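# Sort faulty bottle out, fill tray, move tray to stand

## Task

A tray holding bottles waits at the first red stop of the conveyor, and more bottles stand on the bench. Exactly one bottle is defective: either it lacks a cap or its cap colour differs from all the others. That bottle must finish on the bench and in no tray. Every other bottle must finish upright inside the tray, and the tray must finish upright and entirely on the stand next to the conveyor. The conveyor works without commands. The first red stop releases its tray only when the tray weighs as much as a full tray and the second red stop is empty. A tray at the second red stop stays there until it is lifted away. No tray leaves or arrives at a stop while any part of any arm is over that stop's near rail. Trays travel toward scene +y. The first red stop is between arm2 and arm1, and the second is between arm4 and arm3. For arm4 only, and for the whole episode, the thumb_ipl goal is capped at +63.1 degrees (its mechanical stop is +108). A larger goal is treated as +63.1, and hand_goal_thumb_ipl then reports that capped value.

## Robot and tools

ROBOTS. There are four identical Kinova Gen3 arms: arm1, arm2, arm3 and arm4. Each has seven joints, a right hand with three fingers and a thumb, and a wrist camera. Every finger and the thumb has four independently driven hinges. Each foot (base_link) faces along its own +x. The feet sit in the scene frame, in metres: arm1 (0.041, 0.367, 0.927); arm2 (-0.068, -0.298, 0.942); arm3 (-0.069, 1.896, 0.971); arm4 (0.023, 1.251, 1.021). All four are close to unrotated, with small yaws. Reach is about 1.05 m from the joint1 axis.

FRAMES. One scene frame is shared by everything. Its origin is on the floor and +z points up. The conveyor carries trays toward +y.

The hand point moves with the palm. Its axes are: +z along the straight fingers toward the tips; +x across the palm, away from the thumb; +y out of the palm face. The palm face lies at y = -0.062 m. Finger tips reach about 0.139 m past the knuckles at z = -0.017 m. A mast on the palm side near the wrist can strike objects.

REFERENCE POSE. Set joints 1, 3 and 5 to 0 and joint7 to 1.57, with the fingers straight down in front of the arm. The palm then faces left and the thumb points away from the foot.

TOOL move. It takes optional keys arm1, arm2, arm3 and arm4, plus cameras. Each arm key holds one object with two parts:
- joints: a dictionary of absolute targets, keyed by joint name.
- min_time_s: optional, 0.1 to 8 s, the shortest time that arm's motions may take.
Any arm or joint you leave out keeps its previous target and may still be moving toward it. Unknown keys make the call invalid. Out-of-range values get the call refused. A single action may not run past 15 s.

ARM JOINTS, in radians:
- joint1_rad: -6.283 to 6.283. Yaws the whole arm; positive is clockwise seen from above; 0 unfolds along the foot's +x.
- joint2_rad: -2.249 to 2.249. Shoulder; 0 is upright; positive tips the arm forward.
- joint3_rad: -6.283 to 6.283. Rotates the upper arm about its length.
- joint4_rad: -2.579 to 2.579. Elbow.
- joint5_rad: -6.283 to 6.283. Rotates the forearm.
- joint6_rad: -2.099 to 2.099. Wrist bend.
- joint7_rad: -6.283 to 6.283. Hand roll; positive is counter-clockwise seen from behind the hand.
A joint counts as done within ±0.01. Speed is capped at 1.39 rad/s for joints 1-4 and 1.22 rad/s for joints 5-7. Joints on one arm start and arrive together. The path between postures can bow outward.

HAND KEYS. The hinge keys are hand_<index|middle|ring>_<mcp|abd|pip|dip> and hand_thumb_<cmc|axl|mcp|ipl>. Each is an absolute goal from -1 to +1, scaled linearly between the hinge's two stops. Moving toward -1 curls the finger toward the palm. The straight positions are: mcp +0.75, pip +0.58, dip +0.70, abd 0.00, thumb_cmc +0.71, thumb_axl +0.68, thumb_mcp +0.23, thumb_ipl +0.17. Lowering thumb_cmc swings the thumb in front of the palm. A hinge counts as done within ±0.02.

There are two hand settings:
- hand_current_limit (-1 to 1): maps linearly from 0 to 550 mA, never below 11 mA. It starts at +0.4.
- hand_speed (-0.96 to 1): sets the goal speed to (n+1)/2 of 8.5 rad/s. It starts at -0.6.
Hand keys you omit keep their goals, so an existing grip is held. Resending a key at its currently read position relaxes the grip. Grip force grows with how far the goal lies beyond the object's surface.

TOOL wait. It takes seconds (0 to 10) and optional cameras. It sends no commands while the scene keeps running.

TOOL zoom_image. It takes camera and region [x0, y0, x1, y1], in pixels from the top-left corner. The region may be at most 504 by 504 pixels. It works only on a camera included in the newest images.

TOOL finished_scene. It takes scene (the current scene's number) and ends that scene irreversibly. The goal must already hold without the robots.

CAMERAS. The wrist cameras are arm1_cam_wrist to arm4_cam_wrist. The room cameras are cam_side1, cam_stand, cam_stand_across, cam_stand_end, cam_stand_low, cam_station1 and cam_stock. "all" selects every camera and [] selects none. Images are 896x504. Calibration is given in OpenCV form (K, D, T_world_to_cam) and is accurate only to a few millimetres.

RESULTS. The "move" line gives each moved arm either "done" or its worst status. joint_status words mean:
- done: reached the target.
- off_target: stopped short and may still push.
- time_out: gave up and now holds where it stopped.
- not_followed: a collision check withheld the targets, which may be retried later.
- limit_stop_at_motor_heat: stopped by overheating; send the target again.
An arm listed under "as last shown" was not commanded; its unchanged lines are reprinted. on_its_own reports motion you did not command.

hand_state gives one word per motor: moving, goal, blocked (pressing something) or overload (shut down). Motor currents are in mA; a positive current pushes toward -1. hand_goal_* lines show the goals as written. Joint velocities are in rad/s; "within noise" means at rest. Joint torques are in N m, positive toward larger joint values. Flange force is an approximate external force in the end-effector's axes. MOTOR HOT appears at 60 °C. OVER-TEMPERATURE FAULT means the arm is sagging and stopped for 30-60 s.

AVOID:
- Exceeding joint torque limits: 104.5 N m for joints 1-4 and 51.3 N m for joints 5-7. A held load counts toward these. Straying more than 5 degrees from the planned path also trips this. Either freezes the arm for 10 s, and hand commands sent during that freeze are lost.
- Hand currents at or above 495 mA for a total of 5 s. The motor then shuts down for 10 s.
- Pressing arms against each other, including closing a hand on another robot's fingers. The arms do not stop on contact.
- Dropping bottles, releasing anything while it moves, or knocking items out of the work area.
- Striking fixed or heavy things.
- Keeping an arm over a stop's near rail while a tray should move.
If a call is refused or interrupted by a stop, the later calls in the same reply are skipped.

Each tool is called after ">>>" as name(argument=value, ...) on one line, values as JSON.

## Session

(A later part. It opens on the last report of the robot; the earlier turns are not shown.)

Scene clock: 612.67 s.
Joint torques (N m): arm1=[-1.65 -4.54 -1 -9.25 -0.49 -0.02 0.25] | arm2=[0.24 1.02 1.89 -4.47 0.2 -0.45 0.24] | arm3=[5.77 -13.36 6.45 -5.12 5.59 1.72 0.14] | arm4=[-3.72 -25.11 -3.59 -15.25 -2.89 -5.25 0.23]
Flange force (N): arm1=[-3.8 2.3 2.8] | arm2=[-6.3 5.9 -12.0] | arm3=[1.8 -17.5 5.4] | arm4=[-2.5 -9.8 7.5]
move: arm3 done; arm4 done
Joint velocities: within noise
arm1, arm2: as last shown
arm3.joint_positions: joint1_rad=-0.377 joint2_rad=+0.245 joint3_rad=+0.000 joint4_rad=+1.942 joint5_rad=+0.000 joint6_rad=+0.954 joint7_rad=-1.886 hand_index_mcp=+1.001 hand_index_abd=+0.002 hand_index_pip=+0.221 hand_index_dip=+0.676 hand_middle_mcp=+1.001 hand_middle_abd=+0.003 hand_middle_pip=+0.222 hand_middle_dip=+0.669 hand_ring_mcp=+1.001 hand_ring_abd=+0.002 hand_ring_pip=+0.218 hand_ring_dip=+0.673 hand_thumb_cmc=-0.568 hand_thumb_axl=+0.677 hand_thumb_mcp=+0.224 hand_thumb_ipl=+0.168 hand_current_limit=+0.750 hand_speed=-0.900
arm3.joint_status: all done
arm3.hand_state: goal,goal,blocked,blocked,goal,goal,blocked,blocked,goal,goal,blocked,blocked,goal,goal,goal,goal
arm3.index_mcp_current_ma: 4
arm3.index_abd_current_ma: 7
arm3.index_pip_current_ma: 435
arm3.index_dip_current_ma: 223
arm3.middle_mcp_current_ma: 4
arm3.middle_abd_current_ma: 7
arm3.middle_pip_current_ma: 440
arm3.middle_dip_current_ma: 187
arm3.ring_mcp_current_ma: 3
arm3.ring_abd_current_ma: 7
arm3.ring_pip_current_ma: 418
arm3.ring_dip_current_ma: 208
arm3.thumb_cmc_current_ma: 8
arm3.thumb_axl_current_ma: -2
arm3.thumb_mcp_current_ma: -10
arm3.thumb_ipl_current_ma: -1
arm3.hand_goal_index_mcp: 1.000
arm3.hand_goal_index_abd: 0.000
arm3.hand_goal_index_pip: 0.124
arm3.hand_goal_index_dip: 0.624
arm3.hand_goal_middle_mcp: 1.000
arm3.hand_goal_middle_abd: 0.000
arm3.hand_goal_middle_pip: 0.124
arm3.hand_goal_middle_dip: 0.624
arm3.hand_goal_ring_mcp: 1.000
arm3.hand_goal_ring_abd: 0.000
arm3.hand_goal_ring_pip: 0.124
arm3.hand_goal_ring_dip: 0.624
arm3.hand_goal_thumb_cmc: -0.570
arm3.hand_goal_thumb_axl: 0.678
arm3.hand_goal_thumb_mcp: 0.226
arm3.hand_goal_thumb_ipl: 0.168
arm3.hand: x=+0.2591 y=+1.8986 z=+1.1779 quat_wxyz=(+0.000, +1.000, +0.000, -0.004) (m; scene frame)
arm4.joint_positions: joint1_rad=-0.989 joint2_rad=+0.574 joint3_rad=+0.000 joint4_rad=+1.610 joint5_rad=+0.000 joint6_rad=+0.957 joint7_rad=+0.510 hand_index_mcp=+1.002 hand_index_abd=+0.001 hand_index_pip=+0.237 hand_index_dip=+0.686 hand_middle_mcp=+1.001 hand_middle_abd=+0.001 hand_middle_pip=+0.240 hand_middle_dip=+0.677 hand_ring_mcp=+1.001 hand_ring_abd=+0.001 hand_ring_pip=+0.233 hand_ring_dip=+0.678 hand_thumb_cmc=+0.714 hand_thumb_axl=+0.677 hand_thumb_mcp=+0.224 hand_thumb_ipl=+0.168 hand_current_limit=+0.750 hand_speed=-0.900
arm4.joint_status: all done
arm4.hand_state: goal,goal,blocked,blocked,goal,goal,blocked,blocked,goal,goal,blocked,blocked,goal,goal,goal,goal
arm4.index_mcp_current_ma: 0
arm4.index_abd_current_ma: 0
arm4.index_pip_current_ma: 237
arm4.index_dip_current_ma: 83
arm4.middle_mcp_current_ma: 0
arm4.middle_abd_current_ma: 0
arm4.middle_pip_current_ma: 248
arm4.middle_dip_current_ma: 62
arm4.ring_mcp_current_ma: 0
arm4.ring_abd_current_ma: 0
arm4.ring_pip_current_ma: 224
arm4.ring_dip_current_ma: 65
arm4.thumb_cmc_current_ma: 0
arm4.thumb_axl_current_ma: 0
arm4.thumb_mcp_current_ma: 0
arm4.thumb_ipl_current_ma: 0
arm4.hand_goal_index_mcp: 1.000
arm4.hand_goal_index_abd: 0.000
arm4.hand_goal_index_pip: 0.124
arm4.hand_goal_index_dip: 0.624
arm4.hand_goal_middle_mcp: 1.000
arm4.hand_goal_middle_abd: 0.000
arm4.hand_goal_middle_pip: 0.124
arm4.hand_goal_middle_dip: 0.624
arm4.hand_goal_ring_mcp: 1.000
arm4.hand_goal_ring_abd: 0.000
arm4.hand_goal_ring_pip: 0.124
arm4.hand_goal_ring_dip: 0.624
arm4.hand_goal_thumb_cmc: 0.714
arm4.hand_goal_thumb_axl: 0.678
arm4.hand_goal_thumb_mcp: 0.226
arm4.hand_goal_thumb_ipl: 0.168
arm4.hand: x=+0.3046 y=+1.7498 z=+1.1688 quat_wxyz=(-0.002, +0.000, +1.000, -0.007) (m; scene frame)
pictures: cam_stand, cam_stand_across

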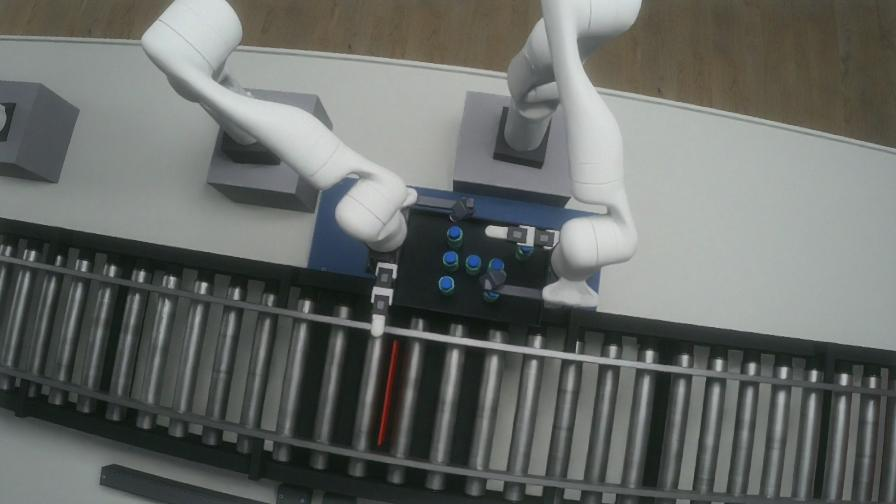

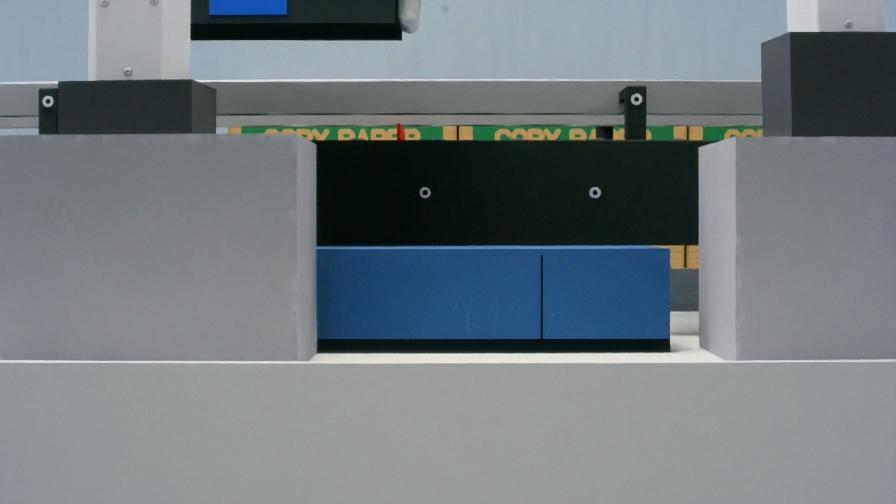

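>>> move(arm3={"joints":{"joint1_rad":-0.5439,"joint2_rad":0.1926,"joint4_rad":2.0152,"joint6_rad":0.9338,"joint7_rad":-2.0527},"min_time_s":1.9}, arm4={"joints":{"joint1_rad":-1.1052,"joint2_rad":0.6116,"joint4_rad":1.537,"joint6_rad":0.993,"joint7_rad":0.3936},"min_time_s":1.9})

>>> move(arm3={"joints":{"joint1_rad":-0.723,"joint2_rad":0.1565,"joint4_rad":2.063,"joint6_rad":0.9221,"joint7_rad":-2.2318},"min_time_s":1.9}, arm4={"joints":{"joint1_rad":-1.2091,"joint2_rad":0.6574,"joint4_rad":1.4465,"joint6_rad":1.0377,"joint7_rad":0.2897},"min_time_s":1.9})

>>> move(arm3={"joints":{"joint1_rad":-0.8404,"joint2_rad":0.182,"joint4_rad":2.0312,"joint6_rad":0.9284,"joint7_rad":-2.3492},"min_time_s":1.9}, arm4={"joints":{"joint1_rad":-1.2525,"joint2_rad":0.7249,"joint4_rad":1.3122,"joint6_rad":1.1046,"joint7_rad":0.2463},"min_time_s":1.9}, cameras=["cam_stand","cam_stand_end","cam_stand_low"])

Scene clock: 629.80 s.
Joint torques (N m): arm1=[-1.6 -4.46 -0.97 -9.36 -0.52 -0.04 0.23] | arm2=[0.27 1.02 1.89 -4.39 0.2 -0.44 0.26] | arm3=[4.72 -11.54 5.14 -3.65 4.81 2.66 0.11] | arm4=[-2.78 -26.02 -2.44 -15.21 -2.2 -5.17 0.17]
Flange force (N): arm1=[-3.7 1.9 3.0] | arm2=[-6.4 5.9 -12.3] | arm3=[1.4 -16.4 5.2] | arm4=[-2.0 -8.2 7.5]
move: arm3 done; arm4 done
Joint velocities: within noise
arm1, arm2: as last shown
arm3.joint_positions: joint1_rad=-0.544 joint2_rad=+0.193 joint3_rad=+0.000 joint4_rad=+2.015 joint5_rad=+0.000 joint6_rad=+0.934 joint7_rad=-2.053 hand_index_mcp=+1.001 hand_index_abd=+0.003 hand_index_pip=+0.221 hand_index_dip=+0.676 hand_middle_mcp=+1.001 hand_middle_abd=+0.003 hand_middle_pip=+0.222 hand_middle_dip=+0.669 hand_ring_mcp=+1.001 hand_ring_abd=+0.002 hand_ring_pip=+0.218 hand_ring_dip=+0.673 hand_thumb_cmc=-0.568 hand_thumb_axl=+0.677 hand_thumb_mcp=+0.224 hand_thumb_ipl=+0.168 hand_current_limit=+0.750 hand_speed=-0.900
arm3.joint_status: all done
arm3.hand_state: goal,goal,blocked,blocked,goal,goal,blocked,blocked,goal,goal,blocked,blocked,goal,goal,goal,goal
arm3.index_mcp_current_ma: 4
arm3.index_abd_current_ma: 8
arm3.index_pip_current_ma: 435
arm3.index_dip_current_ma: 223
arm3.middle_mcp_current_ma: 3
arm3.middle_abd_current_ma: 8
arm3.middle_pip_current_ma: 440
arm3.middle_dip_current_ma: 187
arm3.ring_mcp_current_ma: 3
arm3.ring_abd_current_ma: 7
arm3.ring_pip_current_ma: 418
arm3.ring_dip_current_ma: 208
arm3.thumb_cmc_current_ma: 8
arm3.thumb_axl_current_ma: -2
arm3.thumb_mcp_current_ma: -10
arm3.thumb_ipl_current_ma: -1
arm3.hand_goal_index_mcp: 1.000
arm3.hand_goal_index_abd: 0.000
arm3.hand_goal_index_pip: 0.124
arm3.hand_goal_index_dip: 0.624
arm3.hand_goal_middle_mcp: 1.000
arm3.hand_goal_middle_abd: 0.000
arm3.hand_goal_middle_pip: 0.124
arm3.hand_goal_middle_dip: 0.624
arm3.hand_goal_ring_mcp: 1.000
arm3.hand_goal_ring_abd: 0.000
arm3.hand_goal_ring_pip: 0.124
arm3.hand_goal_ring_dip: 0.624
arm3.hand_goal_thumb_cmc: -0.570
arm3.hand_goal_thumb_axl: 0.678
arm3.hand_goal_thumb_mcp: 0.226
arm3.hand_goal_thumb_ipl: 0.168
arm3.hand: x=+0.2171 y=+1.9436 z=+1.1779 quat_wxyz=(+0.000, +1.000, +0.000, -0.004) (m; scene frame)
arm4.joint_positions: joint1_rad=-1.105 joint2_rad=+0.612 joint3_rad=+0.000 joint4_rad=+1.537 joint5_rad=+0.000 joint6_rad=+0.993 joint7_rad=+0.394 hand_index_mcp=+1.001 hand_index_abd=+0.001 hand_index_pip=+0.237 hand_index_dip=+0.686 hand_middle_mcp=+1.001 hand_middle_abd=+0.001 hand_middle_pip=+0.240 hand_middle_dip=+0.677 hand_ring_mcp=+1.001 hand_ring_abd=+0.001 hand_ring_pip=+0.231 hand_ring_dip=+0.678 hand_thumb_cmc=+0.714 hand_thumb_axl=+0.677 hand_thumb_mcp=+0.224 hand_thumb_ipl=+0.168 hand_current_limit=+0.750 hand_speed=-0.900
arm4.joint_status: all done
arm4.hand_state: goal,goal,blocked,blocked,goal,goal,blocked,blocked,goal,goal,blocked,blocked,goal,goal,goal,goal
arm4.index_mcp_current_ma: 0
arm4.index_abd_current_ma: 0
arm4.index_pip_current_ma: 237
arm4.index_dip_current_ma: 83
arm4.middle_mcp_current_ma: 0
arm4.middle_abd_current_ma: 0
arm4.middle_pip_current_ma: 248
arm4.middle_dip_current_ma: 62
arm4.ring_mcp_current_ma: 0
arm4.ring_abd_current_ma: 0
arm4.ring_pip_current_ma: 214
arm4.ring_dip_current_ma: 65
arm4.thumb_cmc_current_ma: 0
arm4.thumb_axl_current_ma: 0
arm4.thumb_mcp_current_ma: 0
arm4.thumb_ipl_current_ma: 0
arm4.hand_goal_index_mcp: 1.000
arm4.hand_goal_index_abd: 0.000
arm4.hand_goal_index_pip: 0.124
arm4.hand_goal_index_dip: 0.624
arm4.hand_goal_middle_mcp: 1.000
arm4.hand_goal_middle_abd: 0.000
arm4.hand_goal_middle_pip: 0.124
arm4.hand_goal_middle_dip: 0.624
arm4.hand_goal_ring_mcp: 1.000
arm4.hand_goal_ring_abd: 0.000
arm4.hand_goal_ring_pip: 0.124
arm4.hand_goal_ring_dip: 0.624
arm4.hand_goal_thumb_cmc: 0.714
arm4.hand_goal_thumb_axl: 0.678
arm4.hand_goal_thumb_mcp: 0.226
arm4.hand_goal_thumb_ipl: 0.168
arm4.hand: x=+0.2626 y=+1.7949 z=+1.1688 quat_wxyz=(-0.002, +0.000, +1.000, -0.007) (m; scene frame)
pictures: none

Scene clock: 632.03 s.
Joint torques (N m): arm1=[-1.64 -4.45 -0.99 -9.4 -0.51 -0.08 0.22] | arm2=[0.25 1.02 1.81 -4.42 0.2 -0.45 0.27] | arm3=[3.66 -10.42 3.85 -2.69 3.89 3.24 0.13] | arm4=[-1.76 -26.85 -1.34 -14.75 -1.61 -4.81 0.15]
Flange force (N): arm1=[-3.7 1.8 3.0] | arm2=[-6.3 5.7 -12.2] | arm3=[1.2 -15.2 5.1] | arm4=[-1.2 -6.0 7.3]
move: arm3 done; arm4 done
Joint velocities: within noise
arm1, arm2: as last shown
arm3.joint_positions: joint1_rad=-0.723 joint2_rad=+0.157 joint3_rad=+0.000 joint4_rad=+2.063 joint5_rad=+0.000 joint6_rad=+0.922 joint7_rad=-2.232 hand_index_mcp=+1.001 hand_index_abd=+0.003 hand_index_pip=+0.221 hand_index_dip=+0.676 hand_middle_mcp=+1.001 hand_middle_abd=+0.003 hand_middle_pip=+0.222 hand_middle_dip=+0.669 hand_ring_mcp=+1.001 hand_ring_abd=+0.002 hand_ring_pip=+0.217 hand_ring_dip=+0.673 hand_thumb_cmc=-0.568 hand_thumb_axl=+0.677 hand_thumb_mcp=+0.224 hand_thumb_ipl=+0.168 hand_current_limit=+0.750 hand_speed=-0.900
arm3.joint_status: all done
arm3.hand_state: goal,goal,blocked,blocked,goal,goal,blocked,blocked,goal,goal,blocked,blocked,goal,goal,goal,goal
arm3.index_mcp_current_ma: 4
arm3.index_abd_current_ma: 8
arm3.index_pip_current_ma: 435
arm3.index_dip_current_ma: 223
arm3.middle_mcp_current_ma: 3
arm3.middle_abd_current_ma: 8
arm3.middle_pip_current_ma: 440
arm3.middle_dip_current_ma: 187
arm3.ring_mcp_current_ma: 2
arm3.ring_abd_current_ma: 7
arm3.ring_pip_current_ma: 415
arm3.ring_dip_current_ma: 208
arm3.thumb_cmc_current_ma: 8
arm3.thumb_axl_current_ma: -2
arm3.thumb_mcp_current_ma: -10
arm3.thumb_ipl_current_ma: -1
arm3.hand_goal_index_mcp: 1.000
arm3.hand_goal_index_abd: 0.000
arm3.hand_goal_index_pip: 0.124
arm3.hand_goal_index_dip: 0.624
arm3.hand_goal_middle_mcp: 1.000
arm3.hand_goal_middle_abd: 0.000
arm3.hand_goal_middle_pip: 0.124
arm3.hand_goal_middle_dip: 0.624
arm3.hand_goal_ring_mcp: 1.000
arm3.hand_goal_ring_abd: 0.000
arm3.hand_goal_ring_pip: 0.124
arm3.hand_goal_ring_dip: 0.624
arm3.hand_goal_thumb_cmc: -0.570
arm3.hand_goal_thumb_axl: 0.678
arm3.hand_goal_thumb_mcp: 0.226
arm3.hand_goal_thumb_ipl: 0.168
arm3.hand: x=+0.1751 y=+1.9856 z=+1.1779 quat_wxyz=(+0.000, +1.000, +0.000, -0.004) (m; scene frame)
arm4.joint_positions: joint1_rad=-1.209 joint2_rad=+0.657 joint3_rad=+0.000 joint4_rad=+1.447 joint5_rad=+0.000 joint6_rad=+1.038 joint7_rad=+0.290 hand_index_mcp=+1.001 hand_index_abd=+0.001 hand_index_pip=+0.237 hand_index_dip=+0.686 hand_middle_mcp=+1.001 hand_middle_abd=+0.001 hand_middle_pip=+0.239 hand_middle_dip=+0.677 hand_ring_mcp=+1.001 hand_ring_abd=+0.001 hand_ring_pip=+0.228 hand_ring_dip=+0.678 hand_thumb_cmc=+0.714 hand_thumb_axl=+0.677 hand_thumb_mcp=+0.224 hand_thumb_ipl=+0.168 hand_current_limit=+0.750 hand_speed=-0.900
arm4.joint_status: all done
arm4.hand_state: goal,goal,blocked,blocked,goal,goal,blocked,blocked,goal,goal,blocked,blocked,goal,goal,goal,goal
arm4.index_mcp_current_ma: 0
arm4.index_abd_current_ma: 0
arm4.index_pip_current_ma: 237
arm4.index_dip_current_ma: 83
arm4.middle_mcp_current_ma: 0
arm4.middle_abd_current_ma: 0
arm4.middle_pip_current_ma: 243
arm4.middle_dip_current_ma: 62
arm4.ring_mcp_current_ma: 0
arm4.ring_abd_current_ma: 0
arm4.ring_pip_current_ma: 205
arm4.ring_dip_current_ma: 65
arm4.thumb_cmc_current_ma: 0
arm4.thumb_axl_current_ma: 0
arm4.thumb_mcp_current_ma: 0
arm4.thumb_ipl_current_ma: 0
arm4.hand_goal_index_mcp: 1.000
arm4.hand_goal_index_abd: 0.000
arm4.hand_goal_index_pip: 0.124
arm4.hand_goal_index_dip: 0.624
arm4.hand_goal_middle_mcp: 1.000
arm4.hand_goal_middle_abd: 0.000
arm4.hand_goal_middle_pip: 0.124
arm4.hand_goal_middle_dip: 0.624
arm4.hand_goal_ring_mcp: 1.000
arm4.hand_goal_ring_abd: 0.000
arm4.hand_goal_ring_pip: 0.124
arm4.hand_goal_ring_dip: 0.624
arm4.hand_goal_thumb_cmc: 0.714
arm4.hand_goal_thumb_axl: 0.678
arm4.hand_goal_thumb_mcp: 0.226
arm4.hand_goal_thumb_ipl: 0.168
arm4.hand: x=+0.2206 y=+1.8368 z=+1.1688 quat_wxyz=(-0.002, +0.000, +1.000, -0.007) (m; scene frame)
pictures: none

Scene clock: 634.23 s.
Joint torques (N m): arm1=[-1.62 -4.47 -0.99 -9.28 -0.45 -0.01 0.2] | arm2=[0.27 1.02 1.87 -4.44 0.24 -0.44 0.27] | arm3=[3.25 -10.89 3.5 -2.33 3.39 3.52 0.14] | arm4=[-1.55 -28.29 -0.95 -14.52 -1.47 -4.55 0.16]
Flange force (N): arm1=[-3.8 2.1 2.9] | arm2=[-6.3 5.9 -12.1] | arm3=[1.1 -14.6 5.1] | arm4=[-1.3 -4.5 7.2]
move: arm3 done; arm4 done
Joint velocities: within noise
arm1, arm2: as last shown
arm3.joint_positions: joint1_rad=-0.840 joint2_rad=+0.182 joint3_rad=+0.000 joint4_rad=+2.031 joint5_rad=+0.000 joint6_rad=+0.928 joint7_rad=-2.349 hand_index_mcp=+1.001 hand_index_abd=+0.003 hand_index_pip=+0.221 hand_index_dip=+0.676 hand_middle_mcp=+1.001 hand_middle_abd=+0.003 hand_middle_pip=+0.222 hand_middle_dip=+0.669 hand_ring_mcp=+1.001 hand_ring_abd=+0.002 hand_ring_pip=+0.216 hand_ring_dip=+0.673 hand_thumb_cmc=-0.568 hand_thumb_axl=+0.677 hand_thumb_mcp=+0.224 hand_thumb_ipl=+0.168 hand_current_limit=+0.750 hand_speed=-0.900
arm3.joint_status: all done
arm3.hand_state: goal,goal,blocked,blocked,goal,goal,blocked,blocked,goal,goal,blocked,blocked,goal,goal,goal,goal
arm3.index_mcp_current_ma: 4
arm3.index_abd_current_ma: 8
arm3.index_pip_current_ma: 435
arm3.index_dip_current_ma: 223
arm3.middle_mcp_current_ma: 3
arm3.middle_abd_current_ma: 8
arm3.middle_pip_current_ma: 440
arm3.middle_dip_current_ma: 187
arm3.ring_mcp_current_ma: 2
arm3.ring_abd_current_ma: 7
arm3.ring_pip_current_ma: 412
arm3.ring_dip_current_ma: 208
arm3.thumb_cmc_current_ma: 8
arm3.thumb_axl_current_ma: -2
arm3.thumb_mcp_current_ma: -10
arm3.thumb_ipl_current_ma: -1
arm3.hand_goal_index_mcp: 1.000
arm3.hand_goal_index_abd: 0.000
arm3.hand_goal_index_pip: 0.124
arm3.hand_goal_index_dip: 0.624
arm3.hand_goal_middle_mcp: 1.000
arm3.hand_goal_middle_abd: 0.000
arm3.hand_goal_middle_pip: 0.124
arm3.hand_goal_middle_dip: 0.624
arm3.hand_goal_ring_mcp: 1.000
arm3.hand_goal_ring_abd: 0.000
arm3.hand_goal_ring_pip: 0.124
arm3.hand_goal_ring_dip: 0.624
arm3.hand_goal_thumb_cmc: -0.570
arm3.hand_goal_thumb_axl: 0.678
arm3.hand_goal_thumb_mcp: 0.226
arm3.hand_goal_thumb_ipl: 0.168
arm3.hand: x=+0.1611 y=+2.0236 z=+1.1778 quat_wxyz=(+0.000, +1.000, +0.000, -0.004) (m; scene frame)
arm4.joint_positions: joint1_rad=-1.252 joint2_rad=+0.725 joint3_rad=+0.000 joint4_rad=+1.312 joint5_rad=+0.000 joint6_rad=+1.105 joint7_rad=+0.246 hand_index_mcp=+1.001 hand_index_abd=+0.001 hand_index_pip=+0.237 hand_index_dip=+0.686 hand_middle_mcp=+1.001 hand_middle_abd=+0.001 hand_middle_pip=+0.238 hand_middle_dip=+0.677 hand_ring_mcp=+1.001 hand_ring_abd=+0.001 hand_ring_pip=+0.227 hand_ring_dip=+0.678 hand_thumb_cmc=+0.714 hand_thumb_axl=+0.677 hand_thumb_mcp=+0.224 hand_thumb_ipl=+0.168 hand_current_limit=+0.750 hand_speed=-0.900
arm4.joint_status: all done
arm4.hand_state: goal,goal,blocked,blocked,goal,goal,blocked,blocked,goal,goal,blocked,blocked,goal,goal,goal,goal
arm4.index_mcp_current_ma: 0
arm4.index_abd_current_ma: 0
arm4.index_pip_current_ma: 237
arm4.index_dip_current_ma: 83
arm4.middle_mcp_current_ma: 0
arm4.middle_abd_current_ma: 0
arm4.middle_pip_current_ma: 242
arm4.middle_dip_current_ma: 62
arm4.ring_mcp_current_ma: 0
arm4.ring_abd_current_ma: 0
arm4.ring_pip_current_ma: 201
arm4.ring_dip_current_ma: 65
arm4.thumb_cmc_current_ma: 0
arm4.thumb_axl_current_ma: 0
arm4.thumb_mcp_current_ma: 0
arm4.thumb_ipl_current_ma: 0
arm4.hand_goal_index_mcp: 1.000
arm4.hand_goal_index_abd: 0.000
arm4.hand_goal_index_pip: 0.124
arm4.hand_goal_index_dip: 0.624
arm4.hand_goal_middle_mcp: 1.000
arm4.hand_goal_middle_abd: 0.000
arm4.hand_goal_middle_pip: 0.124
arm4.hand_goal_middle_dip: 0.624
arm4.hand_goal_ring_mcp: 1.000
arm4.hand_goal_ring_abd: 0.000
arm4.hand_goal_ring_pip: 0.124
arm4.hand_goal_ring_dip: 0.624
arm4.hand_goal_thumb_cmc: 0.714
arm4.hand_goal_thumb_axl: 0.678
arm4.hand_goal_thumb_mcp: 0.226
arm4.hand_goal_thumb_ipl: 0.168
arm4.hand: x=+0.2066 y=+1.8749 z=+1.1687 quat_wxyz=(-0.002, +0.000, +1.000, -0.007) (m; scene frame)
pictures: cam_stand, cam_stand_end, cam_stand_low

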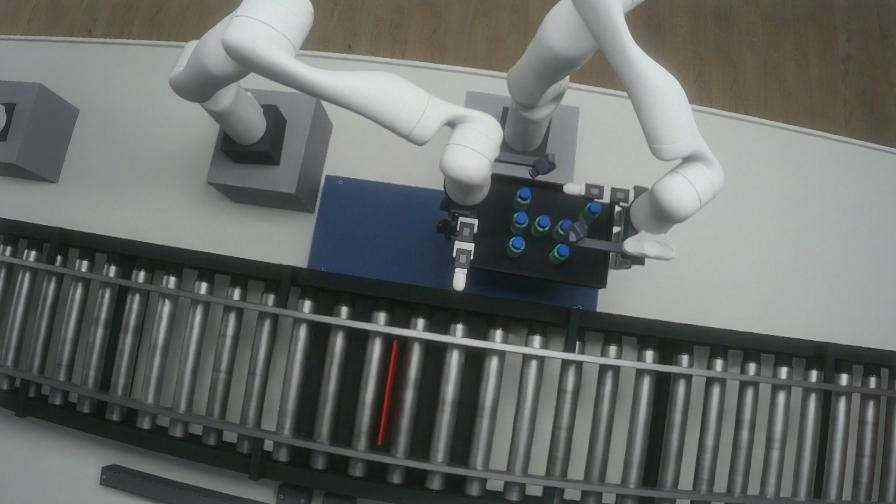

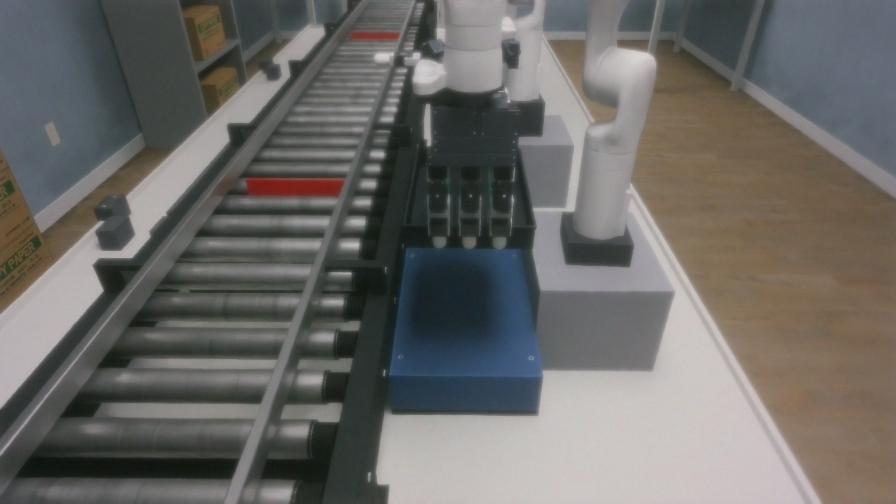

